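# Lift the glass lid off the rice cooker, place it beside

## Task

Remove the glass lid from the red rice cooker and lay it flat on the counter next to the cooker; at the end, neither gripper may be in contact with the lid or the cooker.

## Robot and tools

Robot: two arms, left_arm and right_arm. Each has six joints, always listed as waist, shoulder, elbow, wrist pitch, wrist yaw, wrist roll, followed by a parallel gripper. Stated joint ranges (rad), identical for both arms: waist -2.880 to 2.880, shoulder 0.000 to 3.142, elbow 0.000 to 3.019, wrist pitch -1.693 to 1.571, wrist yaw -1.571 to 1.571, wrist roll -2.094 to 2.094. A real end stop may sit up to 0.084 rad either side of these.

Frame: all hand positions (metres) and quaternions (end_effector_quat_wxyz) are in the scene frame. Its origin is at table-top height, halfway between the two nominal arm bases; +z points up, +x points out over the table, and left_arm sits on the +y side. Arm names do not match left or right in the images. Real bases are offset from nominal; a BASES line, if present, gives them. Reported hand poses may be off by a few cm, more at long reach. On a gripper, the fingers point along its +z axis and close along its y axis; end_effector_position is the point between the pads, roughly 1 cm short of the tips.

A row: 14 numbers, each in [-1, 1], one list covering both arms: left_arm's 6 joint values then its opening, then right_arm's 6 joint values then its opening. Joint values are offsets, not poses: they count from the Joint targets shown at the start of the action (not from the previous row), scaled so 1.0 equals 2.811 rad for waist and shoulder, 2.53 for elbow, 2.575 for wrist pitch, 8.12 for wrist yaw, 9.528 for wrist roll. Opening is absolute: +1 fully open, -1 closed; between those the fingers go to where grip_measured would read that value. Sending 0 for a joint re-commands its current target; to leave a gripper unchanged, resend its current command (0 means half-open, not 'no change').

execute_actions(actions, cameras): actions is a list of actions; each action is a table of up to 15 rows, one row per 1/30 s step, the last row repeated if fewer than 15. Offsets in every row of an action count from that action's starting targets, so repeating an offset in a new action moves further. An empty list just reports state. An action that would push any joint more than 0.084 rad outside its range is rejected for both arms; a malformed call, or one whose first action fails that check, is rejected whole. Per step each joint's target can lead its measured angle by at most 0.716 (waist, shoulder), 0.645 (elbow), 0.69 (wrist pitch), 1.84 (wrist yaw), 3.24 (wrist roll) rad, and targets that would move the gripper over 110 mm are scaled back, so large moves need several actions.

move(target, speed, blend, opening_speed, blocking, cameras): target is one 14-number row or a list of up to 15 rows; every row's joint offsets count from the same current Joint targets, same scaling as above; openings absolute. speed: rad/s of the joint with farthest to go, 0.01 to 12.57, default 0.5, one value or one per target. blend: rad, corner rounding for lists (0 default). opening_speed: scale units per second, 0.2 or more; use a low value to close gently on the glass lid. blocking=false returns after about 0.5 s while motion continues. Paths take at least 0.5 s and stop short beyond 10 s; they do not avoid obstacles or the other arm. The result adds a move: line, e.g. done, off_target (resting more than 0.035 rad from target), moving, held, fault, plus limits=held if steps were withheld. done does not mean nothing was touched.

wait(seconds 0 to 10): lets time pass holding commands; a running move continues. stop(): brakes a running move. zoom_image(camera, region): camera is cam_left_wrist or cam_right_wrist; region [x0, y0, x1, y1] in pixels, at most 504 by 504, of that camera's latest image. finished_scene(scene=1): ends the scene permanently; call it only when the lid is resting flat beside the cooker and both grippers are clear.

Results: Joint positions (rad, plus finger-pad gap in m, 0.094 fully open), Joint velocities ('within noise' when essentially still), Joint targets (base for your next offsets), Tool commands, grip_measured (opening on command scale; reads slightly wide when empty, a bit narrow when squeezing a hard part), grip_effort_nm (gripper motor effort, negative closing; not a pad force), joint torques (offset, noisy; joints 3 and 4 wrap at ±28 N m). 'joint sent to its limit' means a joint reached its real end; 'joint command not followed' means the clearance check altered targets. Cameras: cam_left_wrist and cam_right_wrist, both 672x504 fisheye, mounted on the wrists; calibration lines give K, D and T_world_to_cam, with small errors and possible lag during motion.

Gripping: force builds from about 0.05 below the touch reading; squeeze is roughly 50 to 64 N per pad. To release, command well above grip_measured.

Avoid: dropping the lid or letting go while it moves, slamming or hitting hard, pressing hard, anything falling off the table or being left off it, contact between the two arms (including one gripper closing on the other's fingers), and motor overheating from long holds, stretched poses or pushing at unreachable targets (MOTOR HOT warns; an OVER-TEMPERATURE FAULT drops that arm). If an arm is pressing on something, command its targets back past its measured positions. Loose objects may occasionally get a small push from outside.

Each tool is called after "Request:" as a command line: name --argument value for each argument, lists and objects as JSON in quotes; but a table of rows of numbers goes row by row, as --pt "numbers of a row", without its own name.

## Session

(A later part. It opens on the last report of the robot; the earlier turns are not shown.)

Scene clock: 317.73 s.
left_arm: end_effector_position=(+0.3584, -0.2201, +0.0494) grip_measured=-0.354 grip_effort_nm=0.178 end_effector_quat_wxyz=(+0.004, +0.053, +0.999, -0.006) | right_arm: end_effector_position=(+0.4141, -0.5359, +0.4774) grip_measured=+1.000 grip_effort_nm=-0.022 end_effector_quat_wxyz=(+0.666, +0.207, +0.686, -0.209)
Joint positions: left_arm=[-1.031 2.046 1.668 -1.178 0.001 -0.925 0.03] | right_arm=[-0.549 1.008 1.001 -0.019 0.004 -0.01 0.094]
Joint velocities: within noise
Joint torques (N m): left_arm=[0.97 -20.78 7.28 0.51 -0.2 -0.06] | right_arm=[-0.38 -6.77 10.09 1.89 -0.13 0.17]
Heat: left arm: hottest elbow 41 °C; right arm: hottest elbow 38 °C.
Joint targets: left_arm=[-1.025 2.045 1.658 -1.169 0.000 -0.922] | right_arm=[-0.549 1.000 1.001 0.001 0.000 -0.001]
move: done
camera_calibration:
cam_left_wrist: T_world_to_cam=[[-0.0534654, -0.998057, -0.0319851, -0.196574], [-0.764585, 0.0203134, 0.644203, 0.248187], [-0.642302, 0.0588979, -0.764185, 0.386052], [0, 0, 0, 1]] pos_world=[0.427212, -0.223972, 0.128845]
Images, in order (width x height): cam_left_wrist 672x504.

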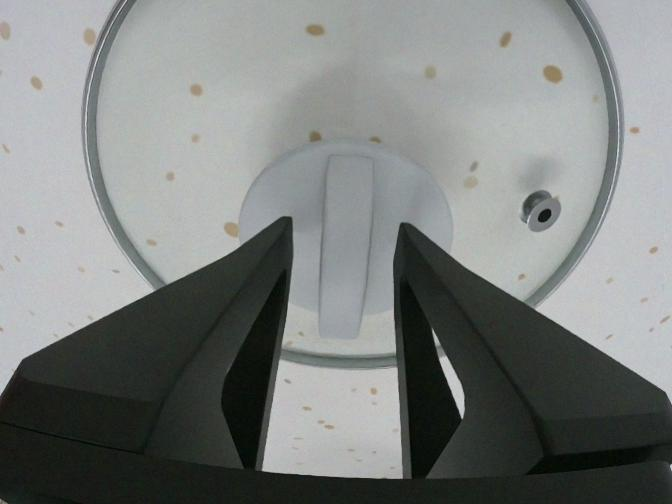

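Request:
move --target '[0,-0.0356,0.07,-0.108,0,0,-0.35,0,0,0,0,0,0,1]' --speed 0.3 --cameras '["cam_left_wrist"]'

Scene clock: 322.63 s.
left_arm: end_effector_position=(+0.3483, -0.2033, +0.1513) grip_measured=-0.353 grip_effort_nm=0.164 end_effector_quat_wxyz=(-0.008, +0.053, +0.999, +0.010) | right_arm: end_effector_position=(+0.4141, -0.5359, +0.4774) grip_measured=+1.000 grip_effort_nm=-0.027 end_effector_quat_wxyz=(+0.666, +0.207, +0.686, -0.209)
Joint positions: left_arm=[-1.031 1.946 1.785 -1.436 0.001 -0.925 0.03] | right_arm=[-0.549 1.008 1.001 -0.019 0.004 -0.01 0.094]
Joint velocities: within noise
Joint torques (N m): left_arm=[0.97 -19.72 12.75 -0.38 -0.21 -0.03] | right_arm=[-0.5 -6.65 10.1 1.87 -0.12 0.17]
Heat: left arm: hottest elbow 41 °C; right arm: hottest elbow 38 °C.
Joint targets: left_arm=[-1.025 1.945 1.836 -1.447 0.000 -0.922] | right_arm=[-0.549 1.000 1.001 0.001 0.000 -0.001]
move: off_target (left_arm); left_arm: the elbow is farthest, 0.050 rad from its target
camera_calibration:
cam_left_wrist: T_world_to_cam=[[-0.054424, -0.996388, -0.0651771, -0.171359], [-0.751178, -0.00214878, 0.660096, 0.162898], [-0.657852, 0.0848847, -0.748348, 0.464712], [0, 0, 0, 1]] pos_world=[0.418751, -0.209837, 0.229069]
Images, in order (width x height): cam_left_wrist 672x504.

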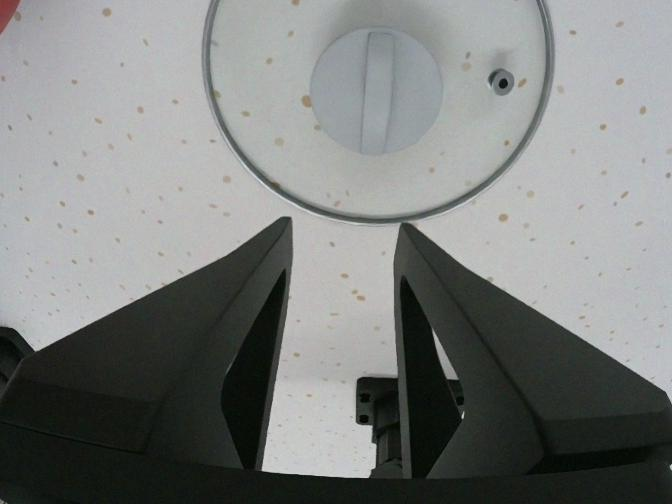

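Lid flat on the counter, gripper clear.

Request:
finished_scene

The scene is finished: the task was done.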